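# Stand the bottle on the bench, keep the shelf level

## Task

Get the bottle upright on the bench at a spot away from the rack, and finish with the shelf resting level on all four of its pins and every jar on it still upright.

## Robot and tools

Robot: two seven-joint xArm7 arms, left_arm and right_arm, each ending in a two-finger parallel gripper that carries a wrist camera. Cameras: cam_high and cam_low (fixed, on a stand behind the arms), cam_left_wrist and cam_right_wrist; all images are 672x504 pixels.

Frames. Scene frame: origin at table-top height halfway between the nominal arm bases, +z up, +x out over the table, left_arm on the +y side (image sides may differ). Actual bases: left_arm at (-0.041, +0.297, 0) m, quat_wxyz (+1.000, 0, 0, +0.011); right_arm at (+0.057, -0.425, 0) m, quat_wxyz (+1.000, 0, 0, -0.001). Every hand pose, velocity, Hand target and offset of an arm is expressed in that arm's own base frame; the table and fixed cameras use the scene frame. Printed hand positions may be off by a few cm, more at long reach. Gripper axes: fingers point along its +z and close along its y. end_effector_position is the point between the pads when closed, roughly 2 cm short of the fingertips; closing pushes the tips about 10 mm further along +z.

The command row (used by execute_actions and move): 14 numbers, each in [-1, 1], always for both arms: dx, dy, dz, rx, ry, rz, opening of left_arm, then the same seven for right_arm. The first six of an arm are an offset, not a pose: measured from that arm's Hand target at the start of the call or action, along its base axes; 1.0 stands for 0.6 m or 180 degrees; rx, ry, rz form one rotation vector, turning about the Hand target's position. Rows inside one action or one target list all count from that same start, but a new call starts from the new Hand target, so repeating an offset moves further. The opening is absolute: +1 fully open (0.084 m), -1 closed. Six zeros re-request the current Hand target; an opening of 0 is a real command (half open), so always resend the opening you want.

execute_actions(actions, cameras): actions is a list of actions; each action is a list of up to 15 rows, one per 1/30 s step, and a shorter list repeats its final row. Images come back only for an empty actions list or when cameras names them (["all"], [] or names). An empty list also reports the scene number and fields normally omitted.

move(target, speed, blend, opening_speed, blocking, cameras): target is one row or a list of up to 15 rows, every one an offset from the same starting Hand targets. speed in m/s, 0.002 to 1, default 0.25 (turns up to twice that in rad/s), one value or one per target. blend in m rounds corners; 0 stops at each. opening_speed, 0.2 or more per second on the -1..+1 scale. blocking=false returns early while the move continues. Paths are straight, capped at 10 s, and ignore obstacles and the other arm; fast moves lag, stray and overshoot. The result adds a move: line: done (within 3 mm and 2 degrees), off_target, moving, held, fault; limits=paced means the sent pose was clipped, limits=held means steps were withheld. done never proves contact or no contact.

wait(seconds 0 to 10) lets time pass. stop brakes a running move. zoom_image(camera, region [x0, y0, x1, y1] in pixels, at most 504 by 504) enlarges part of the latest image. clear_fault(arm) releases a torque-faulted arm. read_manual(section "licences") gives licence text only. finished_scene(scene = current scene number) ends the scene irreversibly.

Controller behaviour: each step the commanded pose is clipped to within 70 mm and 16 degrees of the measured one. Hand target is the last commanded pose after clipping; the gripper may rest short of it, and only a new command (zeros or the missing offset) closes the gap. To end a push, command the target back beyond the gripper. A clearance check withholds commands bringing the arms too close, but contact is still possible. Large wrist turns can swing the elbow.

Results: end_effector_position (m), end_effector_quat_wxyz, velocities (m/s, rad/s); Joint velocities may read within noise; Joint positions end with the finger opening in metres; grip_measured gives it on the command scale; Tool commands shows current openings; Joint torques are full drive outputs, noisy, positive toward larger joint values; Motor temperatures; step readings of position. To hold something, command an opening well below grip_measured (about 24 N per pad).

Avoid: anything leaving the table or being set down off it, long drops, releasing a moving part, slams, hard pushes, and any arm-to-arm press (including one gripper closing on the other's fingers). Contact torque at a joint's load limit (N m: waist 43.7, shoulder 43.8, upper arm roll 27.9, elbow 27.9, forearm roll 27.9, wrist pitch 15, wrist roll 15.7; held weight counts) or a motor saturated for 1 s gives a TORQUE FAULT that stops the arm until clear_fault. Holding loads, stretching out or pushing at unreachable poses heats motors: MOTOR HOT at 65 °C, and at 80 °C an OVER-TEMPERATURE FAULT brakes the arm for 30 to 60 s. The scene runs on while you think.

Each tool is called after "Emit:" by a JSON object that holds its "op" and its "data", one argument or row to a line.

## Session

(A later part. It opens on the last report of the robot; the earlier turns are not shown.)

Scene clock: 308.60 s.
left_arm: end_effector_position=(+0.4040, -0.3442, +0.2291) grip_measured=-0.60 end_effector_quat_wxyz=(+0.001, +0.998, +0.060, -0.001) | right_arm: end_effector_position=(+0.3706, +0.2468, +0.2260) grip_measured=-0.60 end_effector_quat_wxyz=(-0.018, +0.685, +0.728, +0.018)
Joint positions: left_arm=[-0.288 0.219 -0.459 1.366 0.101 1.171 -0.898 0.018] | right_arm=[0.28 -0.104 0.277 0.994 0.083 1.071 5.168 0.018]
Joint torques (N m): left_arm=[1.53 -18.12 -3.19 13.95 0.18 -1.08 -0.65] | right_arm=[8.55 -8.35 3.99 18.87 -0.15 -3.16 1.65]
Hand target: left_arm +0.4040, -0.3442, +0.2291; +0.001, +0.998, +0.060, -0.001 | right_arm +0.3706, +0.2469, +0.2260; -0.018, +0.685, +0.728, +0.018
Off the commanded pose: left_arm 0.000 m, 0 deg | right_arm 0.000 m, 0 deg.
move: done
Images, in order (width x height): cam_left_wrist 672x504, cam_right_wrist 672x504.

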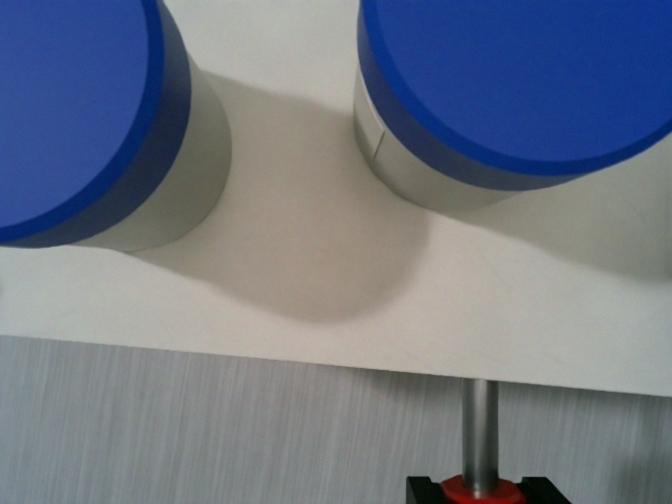

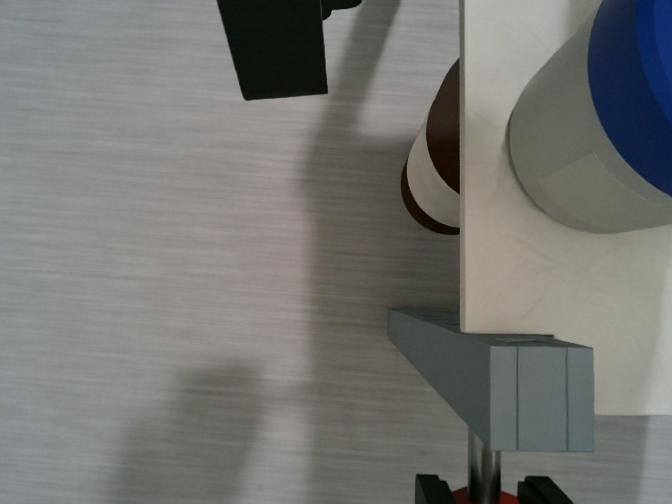

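Emit:
{"op": "move", "data": {
  "target": [
    [0,0,0,0,0,0,-1,0,-0.001,0,0,0,0,-0.4],
    [0,0,0,0,0,0,-1,0.0025,-0.0567,0,0,0,0,-0.4]
  ],
  "speed": [0.03,0.06],
  "opening_speed": 1,
  "cameras": ["cam_right_wrist","cam_low"]
}}

Emit:
{"op": "zoom_image", "data": {
  "camera": "cam_right_wrist",
  "region": [370, 120, 600, 340]
}}

Scene clock: 326.47 s.
left_arm: end_effector_position=(+0.4040, -0.3442, +0.2291) grip_measured=-0.60 end_effector_quat_wxyz=(+0.001, +0.998, +0.060, -0.001) | right_arm: end_effector_position=(+0.3721, +0.2129, +0.2260) grip_measured=-0.42 end_effector_quat_wxyz=(-0.018, +0.685, +0.728, +0.018)
Joint positions: left_arm=[-0.288 0.219 -0.459 1.366 0.101 1.171 -0.898 0.018] | right_arm=[0.251 -0.157 0.234 0.94 0.094 1.073 5.09 0.026]
Joint torques (N m): left_arm=[1.76 -18.21 -3.41 14.25 0.16 -1.01 -0.62] | right_arm=[-4.38 -28.17 -1.81 13.48 1.27 -0.23 -1.55]
Hand target: left_arm +0.4040, -0.3442, +0.2291; +0.001, +0.998, +0.060, -0.001 | right_arm +0.3721, +0.2129, +0.2260; -0.018, +0.685, +0.728, +0.018
Off the commanded pose: left_arm 0.000 m, 0 deg | right_arm 0.000 m, 0 deg.
move: done
Images, in order (width x height): cam_low 672x504, cam_right_wrist 672x504.

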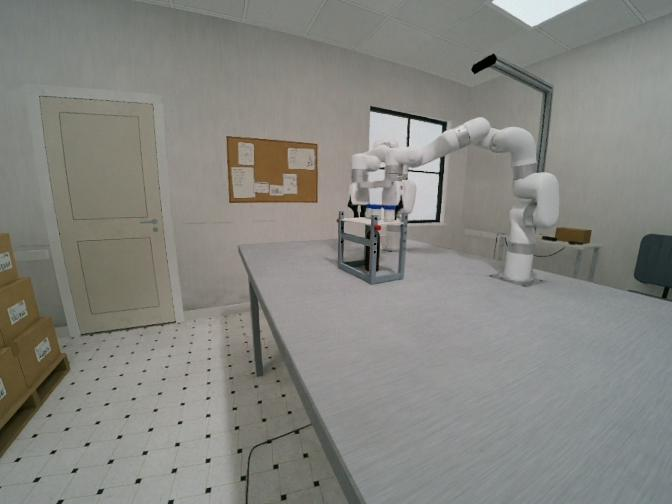

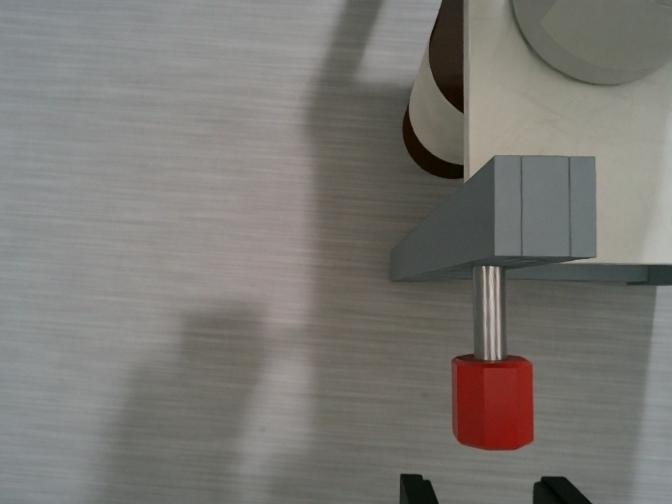

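Scaled by 2.191 from the camera's 672x504 image, which has a finer 960x720 frame.

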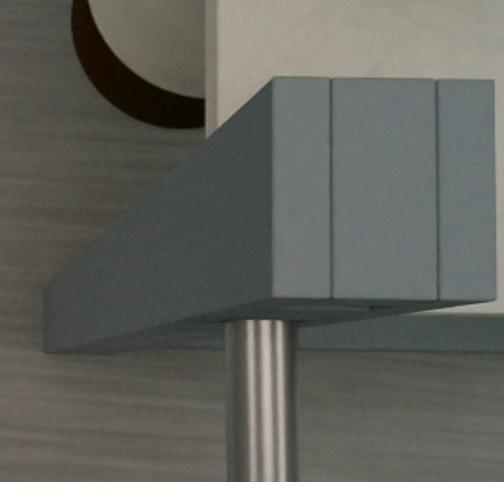

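Emit:
{"op": "move", "data": {
  "target": [
    [0,0,0,0,0,0,-1,0.002,-0.008,-0.008,-0.0166,-0.0011,0,-0.4],
    [0,0,0,0,0,0,-1,0.002,-0.008,-0.008,-0.0166,-0.0011,0,-1],
    [0,0,0,0,0,0,-1,-0.0014,0.0535,-0.008,-0.0166,-0.0011,0,-1]
  ],
  "speed": [0.05,0.05,0.03],
  "opening_speed": 1.5,
  "cameras": ["cam_left_wrist","cam_right_wrist"]
}}

Scene clock: 335.33 s.
left_arm: end_effector_position=(+0.4040, -0.3442, +0.2291) grip_measured=-0.60 end_effector_quat_wxyz=(+0.001, +0.998, +0.060, -0.001) | right_arm: end_effector_position=(+0.3712, +0.2448, +0.2212) grip_measured=-1.00 end_effector_quat_wxyz=(+0.001, +0.685, +0.728, +0.000)
Joint positions: left_arm=[-0.288 0.219 -0.459 1.366 0.101 1.171 -0.898 0.018] | right_arm=[0.282 -0.082 0.294 1.009 0.025 1.088 5.214 0]
Joint torques (N m): left_arm=[1.73 -18.24 -3.41 14.4 -0.05 -1.07 -0.53] | right_arm=[6.38 -12.58 2.48 20.63 -0.88 -0.71 1.7]
Hand target: left_arm +0.4040, -0.3442, +0.2291; +0.001, +0.998, +0.060, -0.001 | right_arm +0.3712, +0.2450, +0.2212; +0.001, +0.685, +0.728, +0.000
Off the commanded pose: left_arm 0.000 m, 0 deg | right_arm 0.000 m, 0 deg.
move: done
Images, in order (width x height): cam_left_wrist 672x504, cam_right_wrist 672x504.

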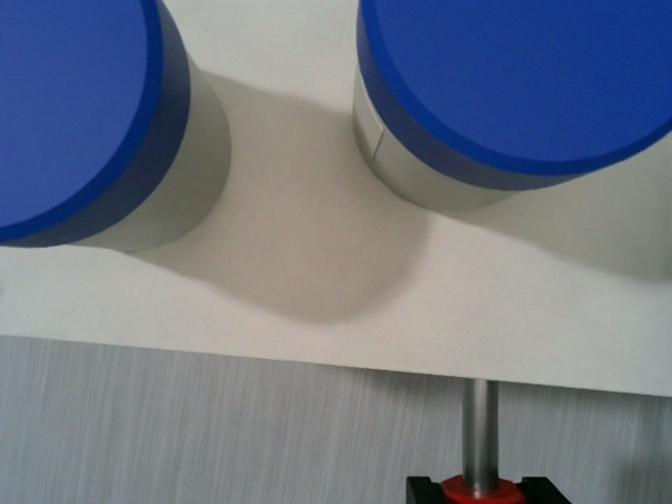

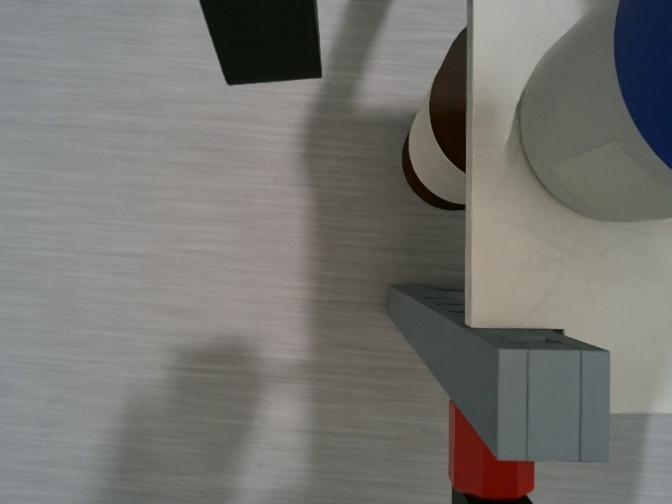

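Emit:
{"op": "move", "data": {
  "target": [
    [0,0,-0.03,0,0,0,-1,0.004,-0.08,0,0,0,0,-1],
    [-0.1167,-0.013,-0.03,0,0,0,-1,0.007,-0.125,0.04,0,0,0,-1],
    [-0.123,0.007,0.118,0,0,-0.15,-1,0.007,-0.125,0.1,0,0,0,-1],
    [-0.123,0.373,0.118,0,0,-0.529,-1,-0.2,-0.1,0.1,0,0,0,1],
    [0.0742,0.3835,0.068,0,0,-0.529,-1,-0.252,-0.075,0.1,0.399,-0.375,-0.399,1]
  ],
  "speed": [0.05,0.15,0.25,0.35,0.3],
  "blend": [0,0.01,0.03,0.03,0],
  "cameras": ["all"]
}}

Scene clock: 362.33 s.
left_arm: end_effector_position=(+0.4042, -0.1164, +0.2811) grip_measured=-0.60 end_effector_quat_wxyz=(+0.000, +0.718, -0.697, -0.002) | right_arm: end_effector_position=(+0.2351, +0.1920, +0.2821) grip_measured=+1.00 end_effector_quat_wxyz=(-0.004, +0.809, +0.381, +0.448)
Joint positions: left_arm=[-0.214 -0.192 -0.061 1.066 -0.011 1.261 1.27 0.018] | right_arm=[0.448 -1.592 0.607 -0.011 0.614 0.654 5.842 0.084]
Joint torques (N m): left_arm=[3.32 -9.98 3.56 18.74 1.55 -2.51 0.72] | right_arm=[-4.54 15.45 -4.27 17.33 -1.19 -0.91 -1.59]
Hand target: left_arm +0.4042, -0.1164, +0.2811; +0.000, +0.718, -0.697, -0.002 (not the last commanded pose) | right_arm +0.2351, +0.1920, +0.2821; -0.004, +0.809, +0.381, +0.448 (not the last commanded pose)
Off the commanded pose: left_arm 0.046 m, 0 deg | right_arm 0.017 m, 54 deg.
move: held (right_arm; a check stopped the path), off_target (left_arm; braked when a check withheld steps of right_arm); path passed 4 of 5 targets; blend cut to 0 m at target 4; limits=held
pose unreachable (right arm): on one or more control steps of this call, first in action 0 (counted from 0), this arm could not follow its commanded pose, so it was not sent that pose on those steps. It may still have moved: this result reports where it is.
cause: moving toward the commanded pose would bring two parts of the arm too close to each other (joints 3 (upper arm roll) to 5 (forearm roll) lie between them).

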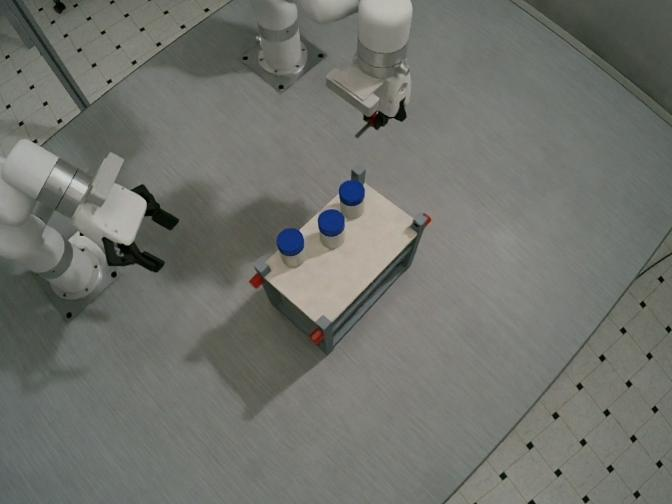

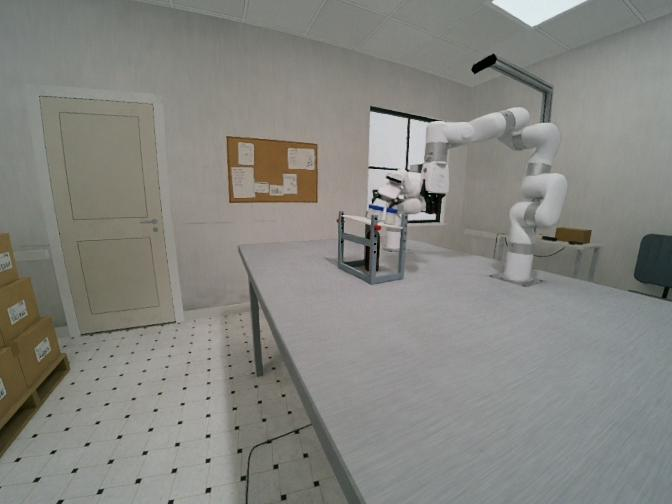

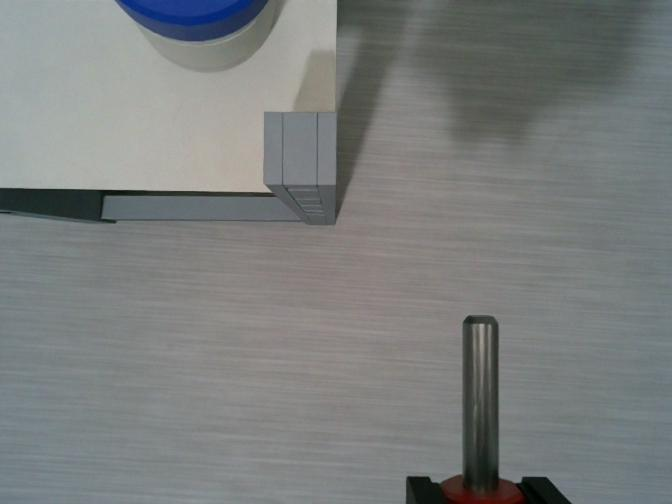

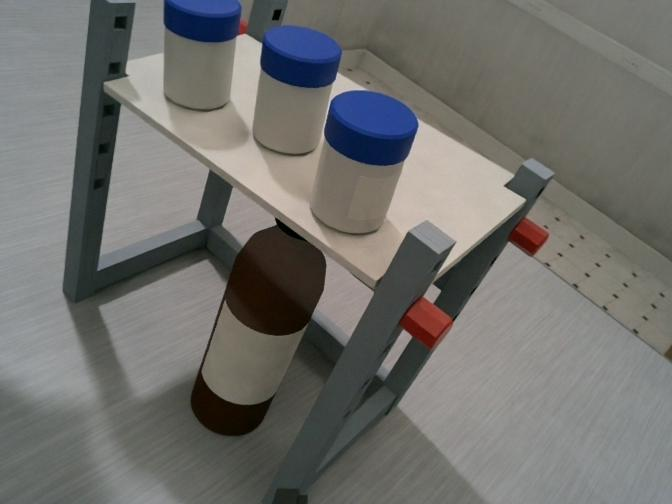

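Emit:
{"op": "move", "data": {
  "target": [
    [0.074,0.004,-0.0185,0,0,0,-1,0.1083,0.298,0.0,0,0,0,1],
    [0.074,0.004,-0.0185,0,0,0,-1,0.1083,0.298,0.0,0.176,-0.169,-0.18,1]
  ],
  "speed": 0.25,
  "cameras": ["all"]
}}

Scene clock: 379.40 s.
left_arm: end_effector_position=(+0.4486, -0.1140, +0.2700) grip_measured=-0.60 end_effector_quat_wxyz=(+0.000, +0.718, -0.697, -0.002) | right_arm: end_effector_position=(+0.3001, +0.3708, +0.2821) grip_measured=+1.00 end_effector_quat_wxyz=(+0.001, +0.707, +0.000, +0.707)
Joint positions: left_arm=[-0.201 -0.047 -0.048 1.186 -0.001 1.236 1.293 0.018] | right_arm=[-0.704 -1.025 2.004 1 2.042 -0.786 5.678 0.084]
Joint torques (N m): left_arm=[3.7 -12.13 3.36 18.78 1.76 -0.73 0.55] | right_arm=[-4.37 29.16 -9.21 8.56 0.22 -2.18 -1.53]
Hand target: left_arm +0.4486, -0.1140, +0.2700; +0.000, +0.718, -0.697, -0.002 | right_arm +0.3001, +0.3708, +0.2821; +0.001, +0.707, +0.000, +0.707
Off the commanded pose: left_arm 0.000 m, 0 deg | right_arm 0.000 m, 0 deg.
move: done; limits=paced

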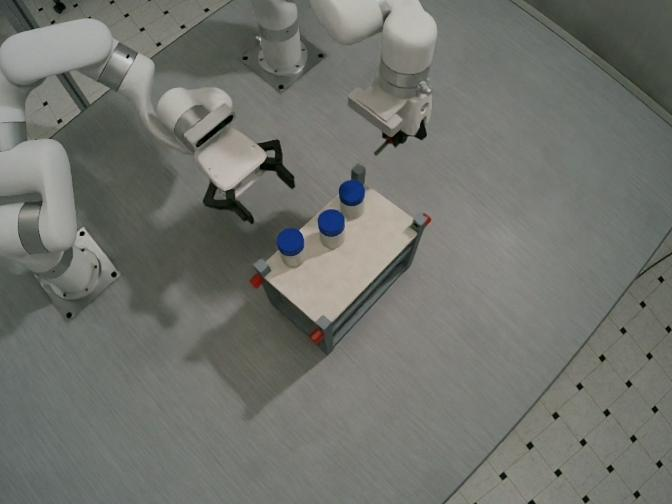

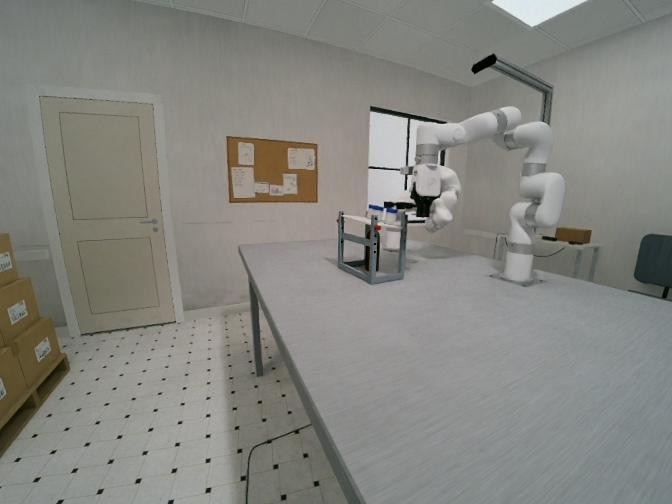

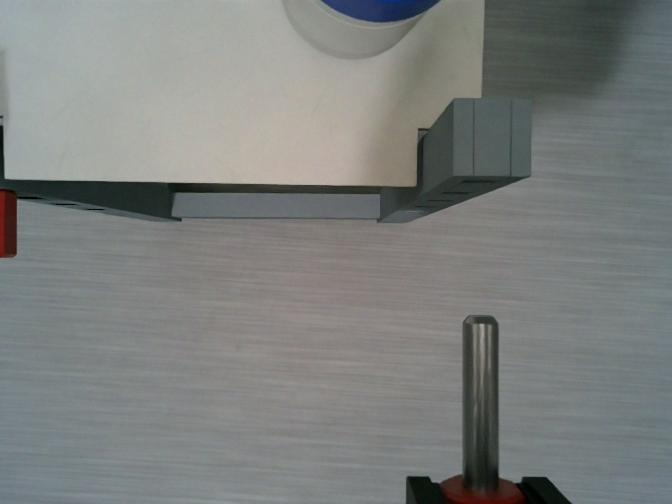

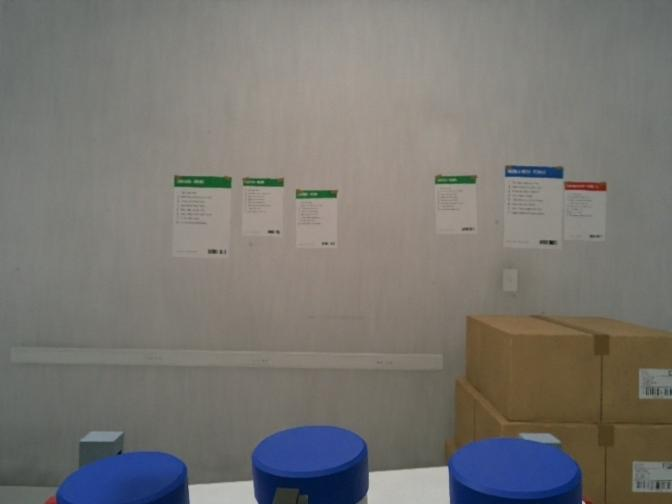

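Emit:
{"op": "move", "data": {
  "target": [
    [-0.002,-0.0425,-0.0768,0,0,0,-1,-0.0585,0,-0.1,0,0,0,1],
    [-0.002,-0.0425,-0.0768,0,0,0,-1,-0.0585,0,-0.3035,0,0,0,1]
  ],
  "speed": 0.2,
  "cameras": ["cam_left_wrist","cam_right_wrist"]
}}

Emit:
{"op": "zoom_image", "data": {
  "camera": "cam_left_wrist",
  "region": [400, 170, 620, 390]
}}

Scene clock: 424.93 s.
left_arm: end_effector_position=(+0.4474, -0.1395, +0.2240) grip_measured=-0.60 end_effector_quat_wxyz=(+0.000, +0.718, -0.697, -0.002) | right_arm: end_effector_position=(+0.2737, +0.3722, +0.1453) grip_measured=+1.00 end_effector_quat_wxyz=(-0.011, +0.697, -0.019, +0.717)
Joint positions: left_arm=[-0.227 0 -0.076 1.106 0.001 1.109 1.238 0.018] | right_arm=[-0.783 -1.352 2.259 1.138 2.232 -0.832 5.9 0.084]
Joint torques (N m): left_arm=[-3.19 -13.08 -3.11 12.06 1.81 -2.62 -1.22] | right_arm=[-0.31 16.59 -12.69 4.03 0.43 -1.27 -0.09]
Motor temperatures (°C): left_arm=[35 40 35 50 31 38 35] | right_arm=[36 37 37 43 37 37 35]
Hand target: left_arm +0.4474, -0.1395, +0.2240; +0.000, +0.718, -0.697, -0.002 | right_arm +0.2737, +0.3722, +0.1453; -0.011, +0.697, -0.019, +0.717 (not the last commanded pose)
Tool commands: left_gripper/opening=-1.0 right_gripper/opening=+1.0
Off the commanded pose: left_arm 0.000 m, 0 deg | right_arm 0.046 m, 3 deg.
TORQUE FAULT: the external load on joint 3 (upper arm roll) of the right arm reached its load limit, and that arm stopped. The contact can be on any part of that arm beyond that joint, not only on its tool. A torque fault puts only its own arm into a fault stop. That arm's remaining commands of this call were not run. The hold on joint 3 (upper arm roll) of that arm was moved back by the arm itself, up to 3 degrees, as the stop began. That arm is still stopped at the end of this call. While its stop runs, that arm, its gripper or tool too, takes no new command.
CLEAR FAULT: the right arm stays stopped (state 4) until you call clear_fault(arm="right_arm").
End effector pose when the fault began: right_arm: position (+0.2648, +0.3701, +0.1222), quat_wxyz (-0.001, +0.710, -0.002, +0.705)
Joint positions when the fault began: right_arm=[-0.782 -1.353 2.311 1.138 2.232 -0.832 5.899 0.084]
move: fault (right_arm)
Images, in order (width x height): cam_left_wrist 672x504, cam_right_wrist 672x504.

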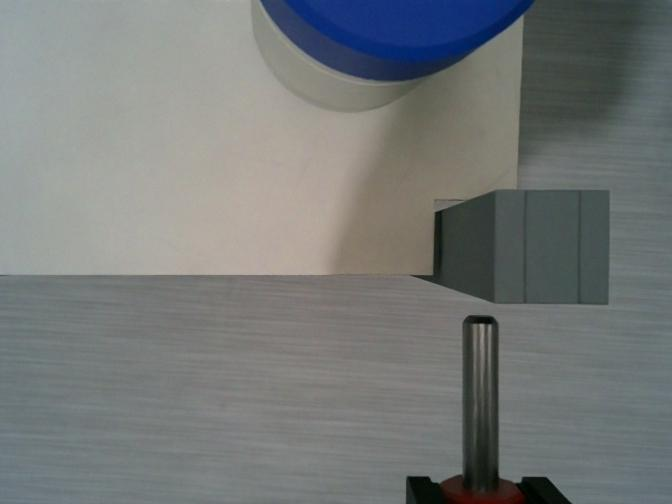

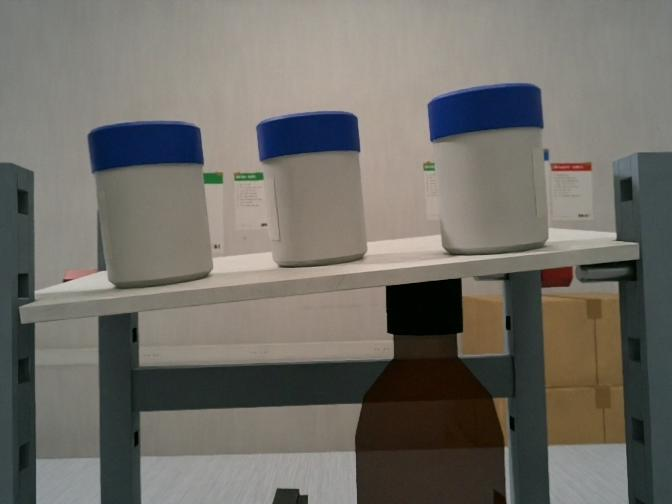

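Scaled by 2.291 from the camera's 672x504 image, which has a finer 960x720 frame.

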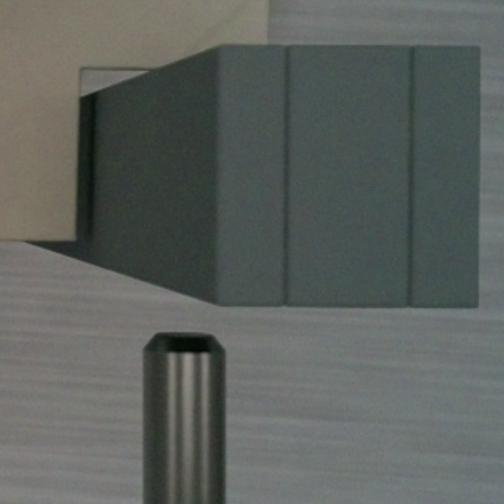

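Emit:
{"op": "clear_fault", "data": {
  "arm": "right_arm"
}}

Emit:
{"op": "move", "data": {
  "target": [
    [-0.002,0,0,0,0,0,-1,-0.006,0.046,0.0545,-0.0135,0.009,0.0036,-1],
    [-0.002,0,0,0,0,0,-1,-0.006,0.138,0.0545,-0.0135,0.009,0.0036,-1]
  ],
  "speed": 0.12,
  "cameras": ["cam_high","cam_right_wrist"]
}}

Scene clock: 442.77 s.
left_arm: end_effector_position=(+0.4474, -0.1395, +0.2240) grip_measured=-0.60 end_effector_quat_wxyz=(+0.000, +0.718, -0.697, -0.002) | right_arm: end_effector_position=(+0.2737, +0.3722, +0.1453) grip_measured=+1.00 end_effector_quat_wxyz=(-0.011, +0.697, -0.019, +0.717)
Joint positions: left_arm=[-0.227 0 -0.076 1.106 0.001 1.109 1.238 0.018] | right_arm=[-0.783 -1.352 2.259 1.138 2.232 -0.832 5.9 0.084]
Joint torques (N m): left_arm=[-3.09 -12.97 -3.22 12.06 1.16 -2.32 -1.22] | right_arm=[-0.53 16.42 -12.66 3.95 0.47 -1.37 -0.15]
Hand target: left_arm +0.4474, -0.1395, +0.2240; +0.000, +0.718, -0.697, -0.002 | right_arm +0.2737, +0.3722, +0.1453; -0.011, +0.697, -0.019, +0.717 (not the last commanded pose)
Tool commands: left_gripper/opening=-1.0 right_gripper/opening=+1.0
Off the commanded pose: left_arm 0.000 m, 0 deg | right_arm 0.046 m, 3 deg.
TORQUE FAULT, CONTINUED: the right arm's stop, for the torque fault of joint 3 (upper arm roll) that an earlier result reported, is over. The call counts as one of the actions that you can send in this scene. The hold on joint 3 (upper arm roll) of that arm was moved back by the arm itself, up to 3 degrees, as the stop began. That arm's target is now where it stood when the stop ended, not its last command. That arm's gripper keeps its grip as last carried out, and that arm accepts commands again: back off and push less far.
CLEAR FAULT: your call cleared the right arm's torque fault. If a joint's load stays at its limit, that arm stops again at once.

Scene clock: 444.70 s.
left_arm: end_effector_position=(+0.4462, -0.1395, +0.2240) grip_measured=-0.60 end_effector_quat_wxyz=(+0.000, +0.718, -0.697, -0.002) | right_arm: end_effector_position=(+0.2701, +0.4550, +0.1780) grip_measured=-1.00 end_effector_quat_wxyz=(+0.000, +0.707, +0.000, +0.707)
Joint positions: left_arm=[-0.227 -0.004 -0.076 1.102 0.001 1.108 1.237 0.018] | right_arm=[-0.959 -1.267 2.28 1.477 2.216 -0.978 5.606 0]
Joint torques (N m): left_arm=[-3.18 -20.75 -3.16 11.88 -1.92 -2.53 -1.08] | right_arm=[-4.43 22.66 -9.26 8.4 0.08 -2.24 -1.42]
Hand target: left_arm +0.4462, -0.1395, +0.2240; +0.000, +0.718, -0.697, -0.002 | right_arm +0.2701, +0.4550, +0.1780; +0.000, +0.707, +0.000, +0.707
Off the commanded pose: left_arm 0.000 m, 0 deg | right_arm 0.000 m, 0 deg.
move: done
Images, in order (width x height): cam_high 672x504, cam_right_wrist 672x504.

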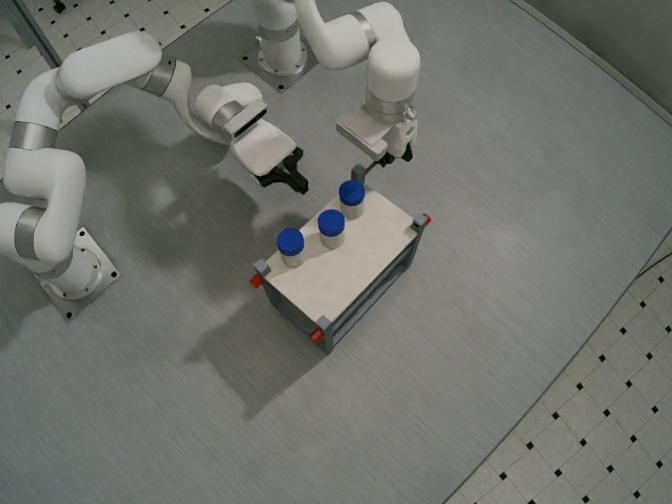

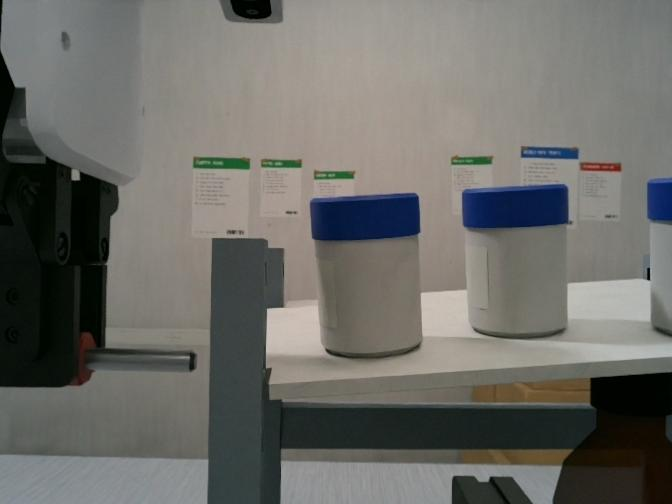

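Emit:
{"op": "move", "data": {
  "target": [
    [0,0,0,0,0,0,-1,0.14,0,0,0,0,0,-1],
    [0,0,0,0,0,0,-1,0.14,0,0.043,0,0,0,-1]
  ],
  "speed": [0.12,0.03],
  "cameras": ["all"]
}}

Emit:
{"op": "zoom_image", "data": {
  "camera": "cam_low",
  "region": [320, 190, 420, 290]
}}

Scene clock: 453.63 s.
left_arm: end_effector_position=(+0.4462, -0.1395, +0.2240) grip_measured=-0.60 end_effector_quat_wxyz=(+0.000, +0.718, -0.697, -0.002) | right_arm: end_effector_position=(+0.3541, +0.4550, +0.2037) grip_measured=-1.00 end_effector_quat_wxyz=(+0.000, +0.707, +0.000, +0.707)
Joint positions: left_arm=[-0.227 -0.004 -0.076 1.102 0.001 1.108 1.237 0.018] | right_arm=[-1.087 -1.272 2.196 1.492 2.13 -0.836 5.611 0]
Joint torques (N m): left_arm=[-3.16 -20.35 -3.14 11.94 -1.97 -2.38 -1.23] | right_arm=[4.83 40.65 -13.97 2.83 -2.59 -0.56 -1.44]
Hand target: left_arm +0.4462, -0.1395, +0.2240; +0.000, +0.718, -0.697, -0.002 | right_arm +0.3541, +0.4550, +0.2038; +0.000, +0.707, +0.000, +0.707
Off the commanded pose: left_arm 0.000 m, 0 deg | right_arm 0.000 m, 0 deg.
move: done

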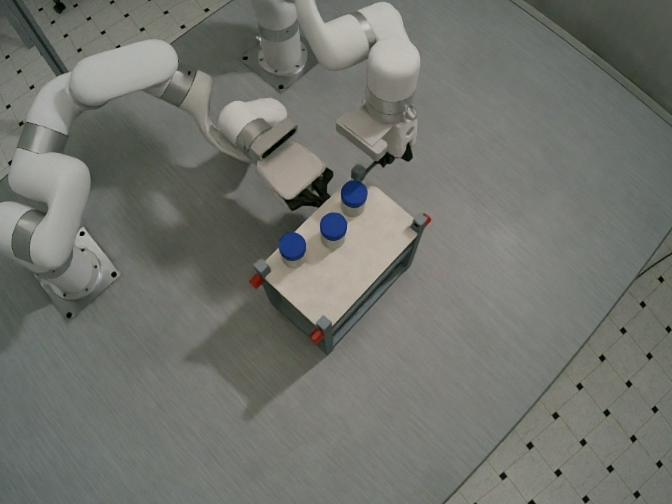

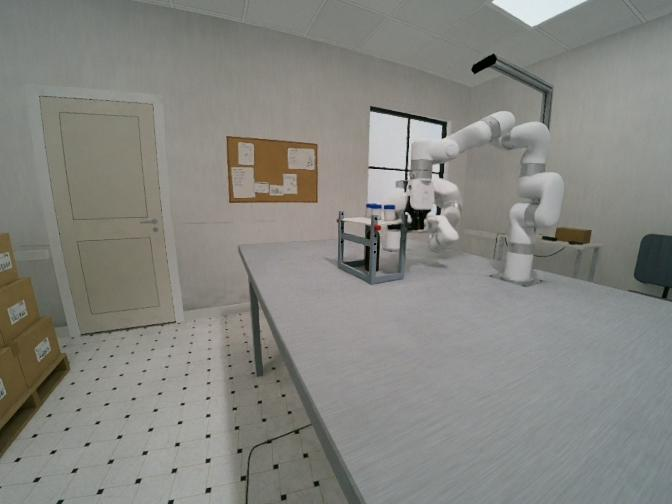

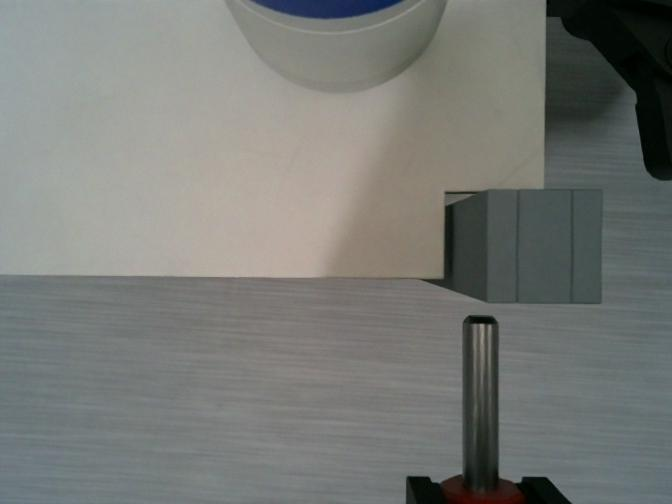

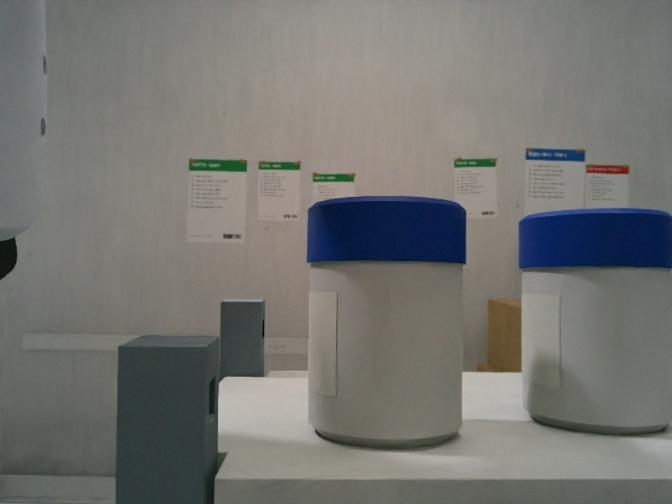

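Scaled by 5.040 from the camera's 672x504 image, which has a finer 960x720 frame.

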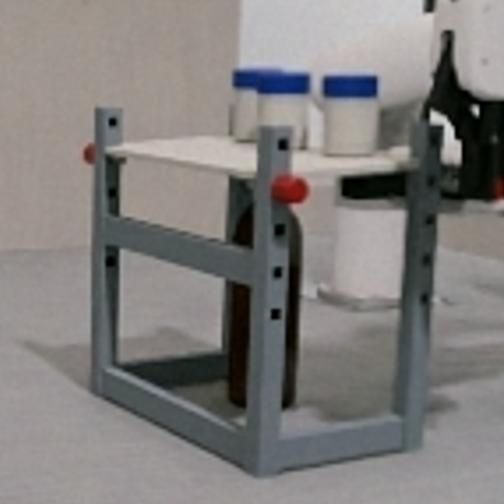

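Emit:
{"op": "move", "data": {
  "target": [
    [0.0005,-0.018,0,0,0,0,-1,0,0,0,0,0,0,-1]
  ],
  "speed": 0.02,
  "cameras": ["cam_left_wrist","cam_right_wrist"]
}}

Emit:
{"op": "zoom_image", "data": {
  "camera": "cam_left_wrist",
  "region": [400, 200, 620, 420]
}}

Scene clock: 459.83 s.
left_arm: end_effector_position=(+0.4465, -0.1503, +0.2240) grip_measured=-0.60 end_effector_quat_wxyz=(+0.000, +0.718, -0.697, -0.001) | right_arm: end_effector_position=(+0.3541, +0.4550, +0.2038) grip_measured=-1.00 end_effector_quat_wxyz=(+0.000, +0.707, +0.000, +0.707)
Joint positions: left_arm=[-0.238 0.008 -0.087 1.115 0.002 1.11 1.215 0.018] | right_arm=[-1.087 -1.272 2.196 1.492 2.13 -0.836 5.611 0]
Joint torques (N m): left_arm=[-4.07 -11.93 -3.83 17.43 1.5 -0.33 -1.23] | right_arm=[4.74 40.61 -14.11 2.68 -2.82 -0.6 -1.49]
Hand target: left_arm +0.4465, -0.1503, +0.2240; +0.000, +0.718, -0.697, -0.002 | right_arm +0.3541, +0.4550, +0.2038; +0.000, +0.707, +0.000, +0.707
Off the commanded pose: left_arm 0.000 m, 0 deg | right_arm 0.000 m, 0 deg.
move: done
Images, in order (width x height): cam_left_wrist 672x504, cam_right_wrist 672x504.

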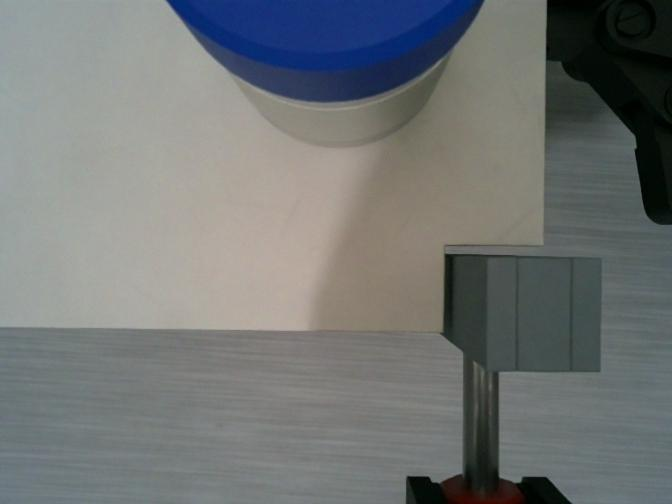

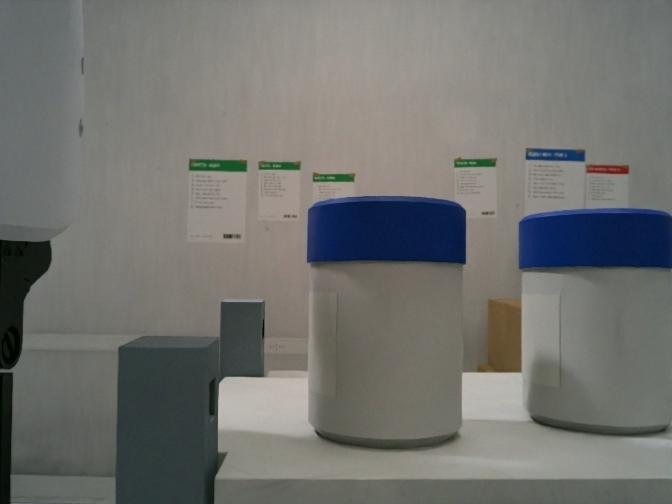

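Scaled by 2.291 from the camera's 672x504 image, which has a finer 960x720 frame.

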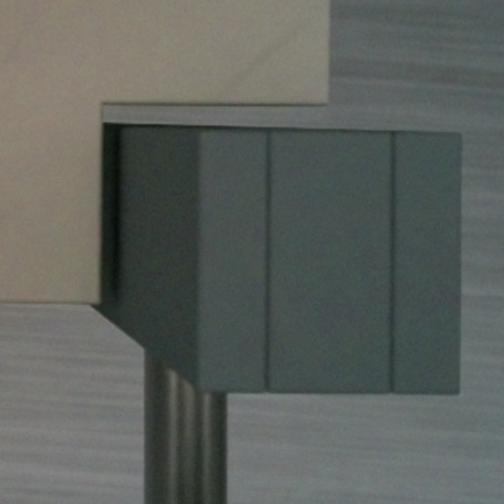

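Emit:
{"op": "move", "data": {
  "target": [
    [0.0005,-0.0167,0,0,0,0,-1,0,0,0,0,0,0,-1]
  ],
  "speed": 0.03,
  "cameras": ["cam_left_wrist","cam_right_wrist"]
}}

Scene clock: 463.10 s.
left_arm: end_effector_position=(+0.4468, -0.1603, +0.2240) grip_measured=-0.60 end_effector_quat_wxyz=(+0.000, +0.718, -0.697, -0.002) | right_arm: end_effector_position=(+0.3541, +0.4550, +0.2038) grip_measured=-1.00 end_effector_quat_wxyz=(+0.000, +0.707, +0.000, +0.707)
Joint positions: left_arm=[-0.249 0.02 -0.097 1.129 0.003 1.112 1.194 0.018] | right_arm=[-1.087 -1.272 2.196 1.492 2.13 -0.836 5.611 0]
Joint torques (N m): left_arm=[-3.24 -11.99 -3.63 17.4 1.68 -0.3 -1.18] | right_arm=[4.66 40.46 -14.17 2.61 -2.84 -0.61 -1.57]
Hand target: left_arm +0.4468, -0.1604, +0.2240; +0.000, +0.718, -0.697, -0.002 | right_arm +0.3541, +0.4550, +0.2038; +0.000, +0.707, +0.000, +0.707
Off the commanded pose: left_arm 0.000 m, 0 deg | right_arm 0.000 m, 0 deg.
move: done
Images, in order (width x height): cam_left_wrist 672x504, cam_right_wrist 672x504.

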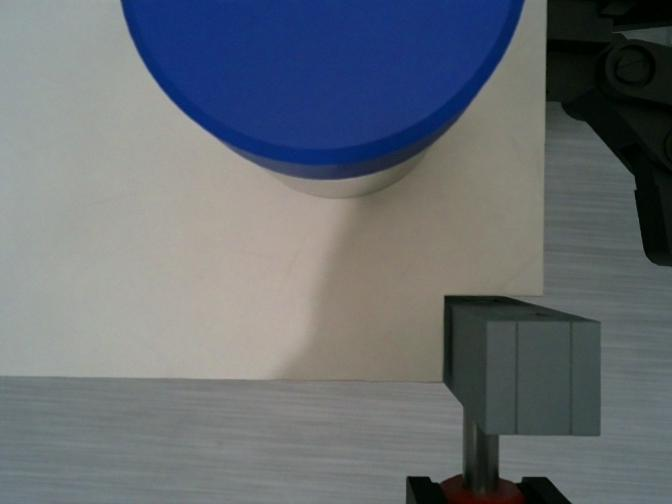

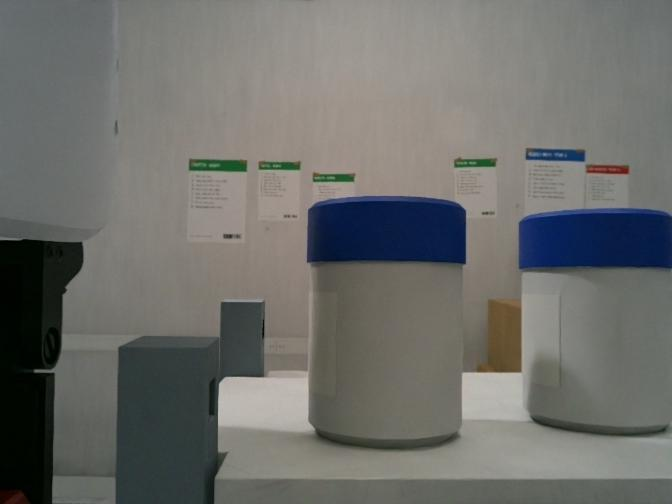

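Emit:
{"op": "move", "data": {
  "target": [
    [0.0003,-0.0117,0,0,0,0,-1,0,0,0,0,0,0,-1]
  ],
  "speed": 0.03,
  "cameras": ["cam_left_wrist","cam_right_wrist"]
}}

Scene clock: 467.20 s.
left_arm: end_effector_position=(+0.4470, -0.1673, +0.2240) grip_measured=-0.60 end_effector_quat_wxyz=(+0.000, +0.718, -0.697, -0.002) | right_arm: end_effector_position=(+0.3541, +0.4550, +0.2038) grip_measured=-1.00 end_effector_quat_wxyz=(+0.000, +0.707, +0.000, +0.707)
Joint positions: left_arm=[-0.256 0.028 -0.104 1.139 0.004 1.113 1.18 0.018] | right_arm=[-1.087 -1.272 2.196 1.492 2.13 -0.836 5.611 0]
Joint torques (N m): left_arm=[-2.97 -12.18 -3.67 17.58 1.5 -0.32 -1.22] | right_arm=[4.58 40.4 -14.19 2.71 -2.62 -0.62 -1.51]
Hand target: left_arm +0.4470, -0.1674, +0.2240; +0.000, +0.718, -0.697, -0.002 | right_arm +0.3541, +0.4550, +0.2038; +0.000, +0.707, +0.000, +0.707
Off the commanded pose: left_arm 0.000 m, 0 deg | right_arm 0.000 m, 0 deg.
move: done
Images, in order (width x height): cam_left_wrist 672x504, cam_right_wrist 672x504.

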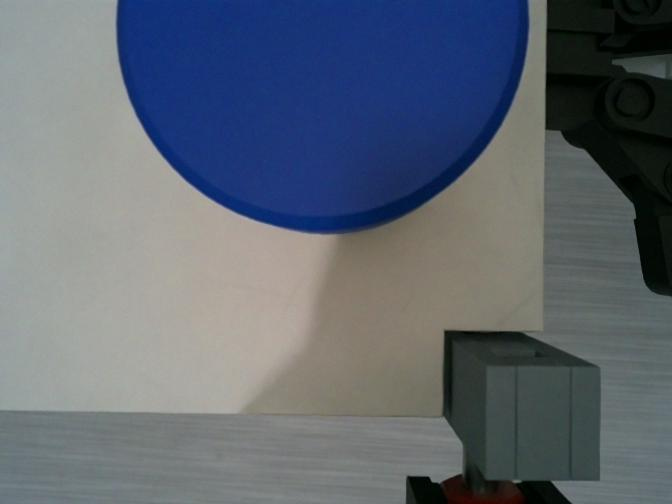

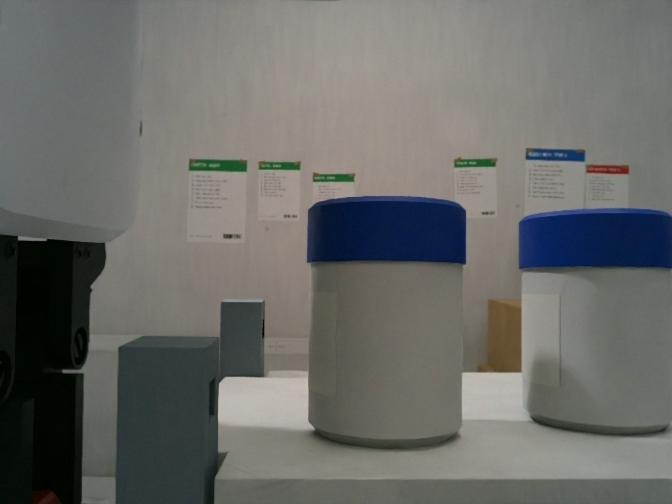

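Emit:
{"op": "move", "data": {
  "target": [
    [0.0007,-0.0225,0,0,0,0,-1,0,0,0,0,0,0,-1],
    [0.0007,-0.0225,0,0,0,0,0.2,0,0,0,0,0,0,-1],
    [-0.002,0.0775,0,0,0,0,0.2,0,0,-0.01,0,0,0,-1],
    [-0.005,0.1,0.12,0,0,0,0.2,0,0,-0.045,0,0,0,-1],
    [-0.005,0.2,0.12,0,0,0,0.2,-0.15,0,-0.045,0,0,0,-1]
  ],
  "speed": [0.04,0.1,0.12,0.1,0.15],
  "cameras": ["all"]
}}

Scene clock: 476.37 s.
left_arm: end_effector_position=(+0.4440, -0.0474, +0.2960) grip_measured=+0.19 end_effector_quat_wxyz=(+0.000, +0.718, -0.697, -0.002) | right_arm: end_effector_position=(+0.2642, +0.4550, +0.1768) grip_measured=-1.00 end_effector_quat_wxyz=(+0.000, +0.707, +0.000, +0.707)
Joint positions: left_arm=[-0.136 -0.109 0.028 1.193 0.005 1.304 1.431 0.052] | right_arm=[-0.951 -1.267 2.286 1.479 2.222 -0.989 5.604 0]
Joint torques (N m): left_arm=[3.41 -18.57 3.31 11.9 1.4 -2.62 0.79] | right_arm=[4.7 40.06 -9.08 2.18 -0.08 -2.25 -1.43]
Hand target: left_arm +0.4440, -0.0474, +0.2960; +0.000, +0.718, -0.697, -0.002 | right_arm +0.2641, +0.4550, +0.1768; +0.000, +0.707, +0.000, +0.707
Off the commanded pose: left_arm 0.000 m, 0 deg | right_arm 0.000 m, 0 deg.
move: done

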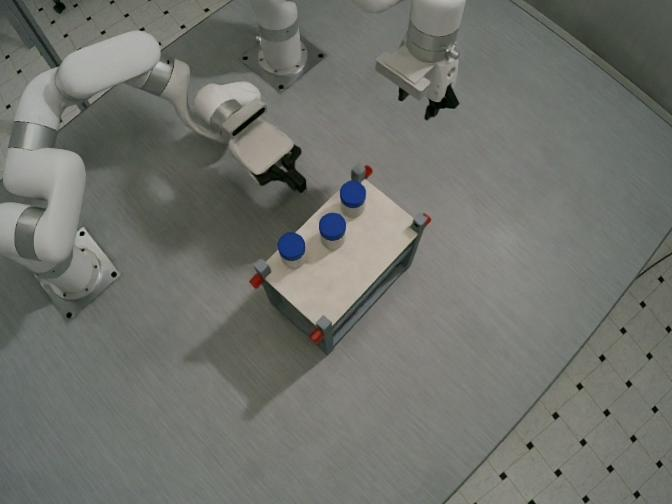

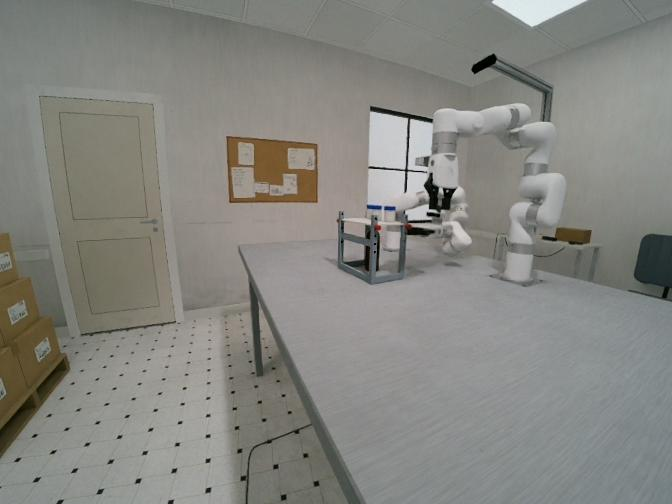

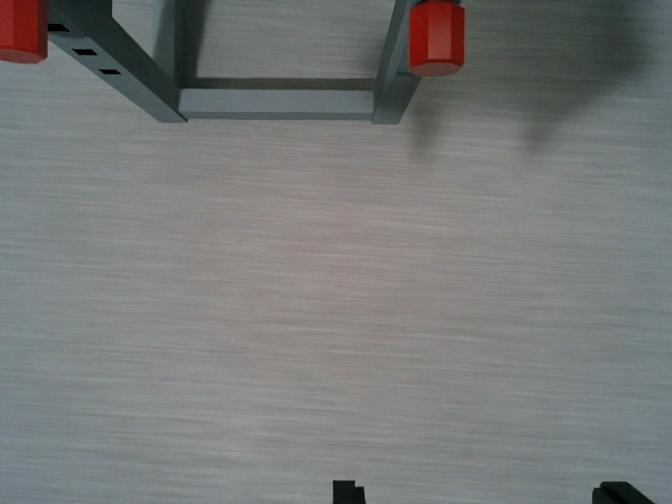

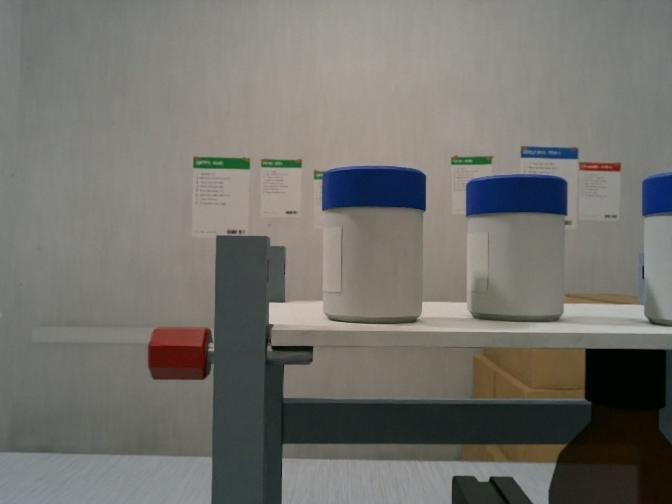

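Emit:
{"op": "move", "data": {
  "target": [
    [-0.1,0,0,0,0,0,1,0.01,-0.09,0.19,0,0,0,-1],
    [-0.19,-0.02,0,-0.1,-0.1,0.1,1,0.06,-0.425,0.205,-0.19,0.19,0.19,-1],
    [-0.19,-0.09,0,-0.19,-0.195,0.19,1,0.143,-0.675,0.205,-0.385,0.385,0.385,-1]
  ],
  "speed": 0.35,
  "blend": 0.03
}}

Scene clock: 492.40 s.
left_arm: end_effector_position=(+0.3300, -0.1014, +0.2960) grip_measured=+1.00 end_effector_quat_wxyz=(+0.001, +0.821, -0.400, +0.407) | right_arm: end_effector_position=(+0.3499, +0.0500, +0.2998) grip_measured=-1.00 end_effector_quat_wxyz=(+0.000, +0.707, +0.707, +0.000)
Joint positions: left_arm=[-0.183 -1.112 -0.087 0.159 -0.504 0.484 1.004 0.084] | right_arm=[2.122 -0.624 -1.403 1.374 2.525 -1.508 2.373 0]
Joint torques (N m): left_arm=[-3.05 -3.19 -1.79 12.84 -1.72 -3.06 -1.23] | right_arm=[4.54 6.23 5.86 13.88 1.06 -2.19 -1.5]
Hand target: left_arm +0.3300, -0.1014, +0.2960; +0.001, +0.821, -0.400, +0.407 | right_arm +0.3499, +0.0500, +0.2998; +0.000, +0.707, +0.707, +0.000
Off the commanded pose: left_arm 0.000 m, 0 deg | right_arm 0.000 m, 0 deg.
move: done; limits=paced


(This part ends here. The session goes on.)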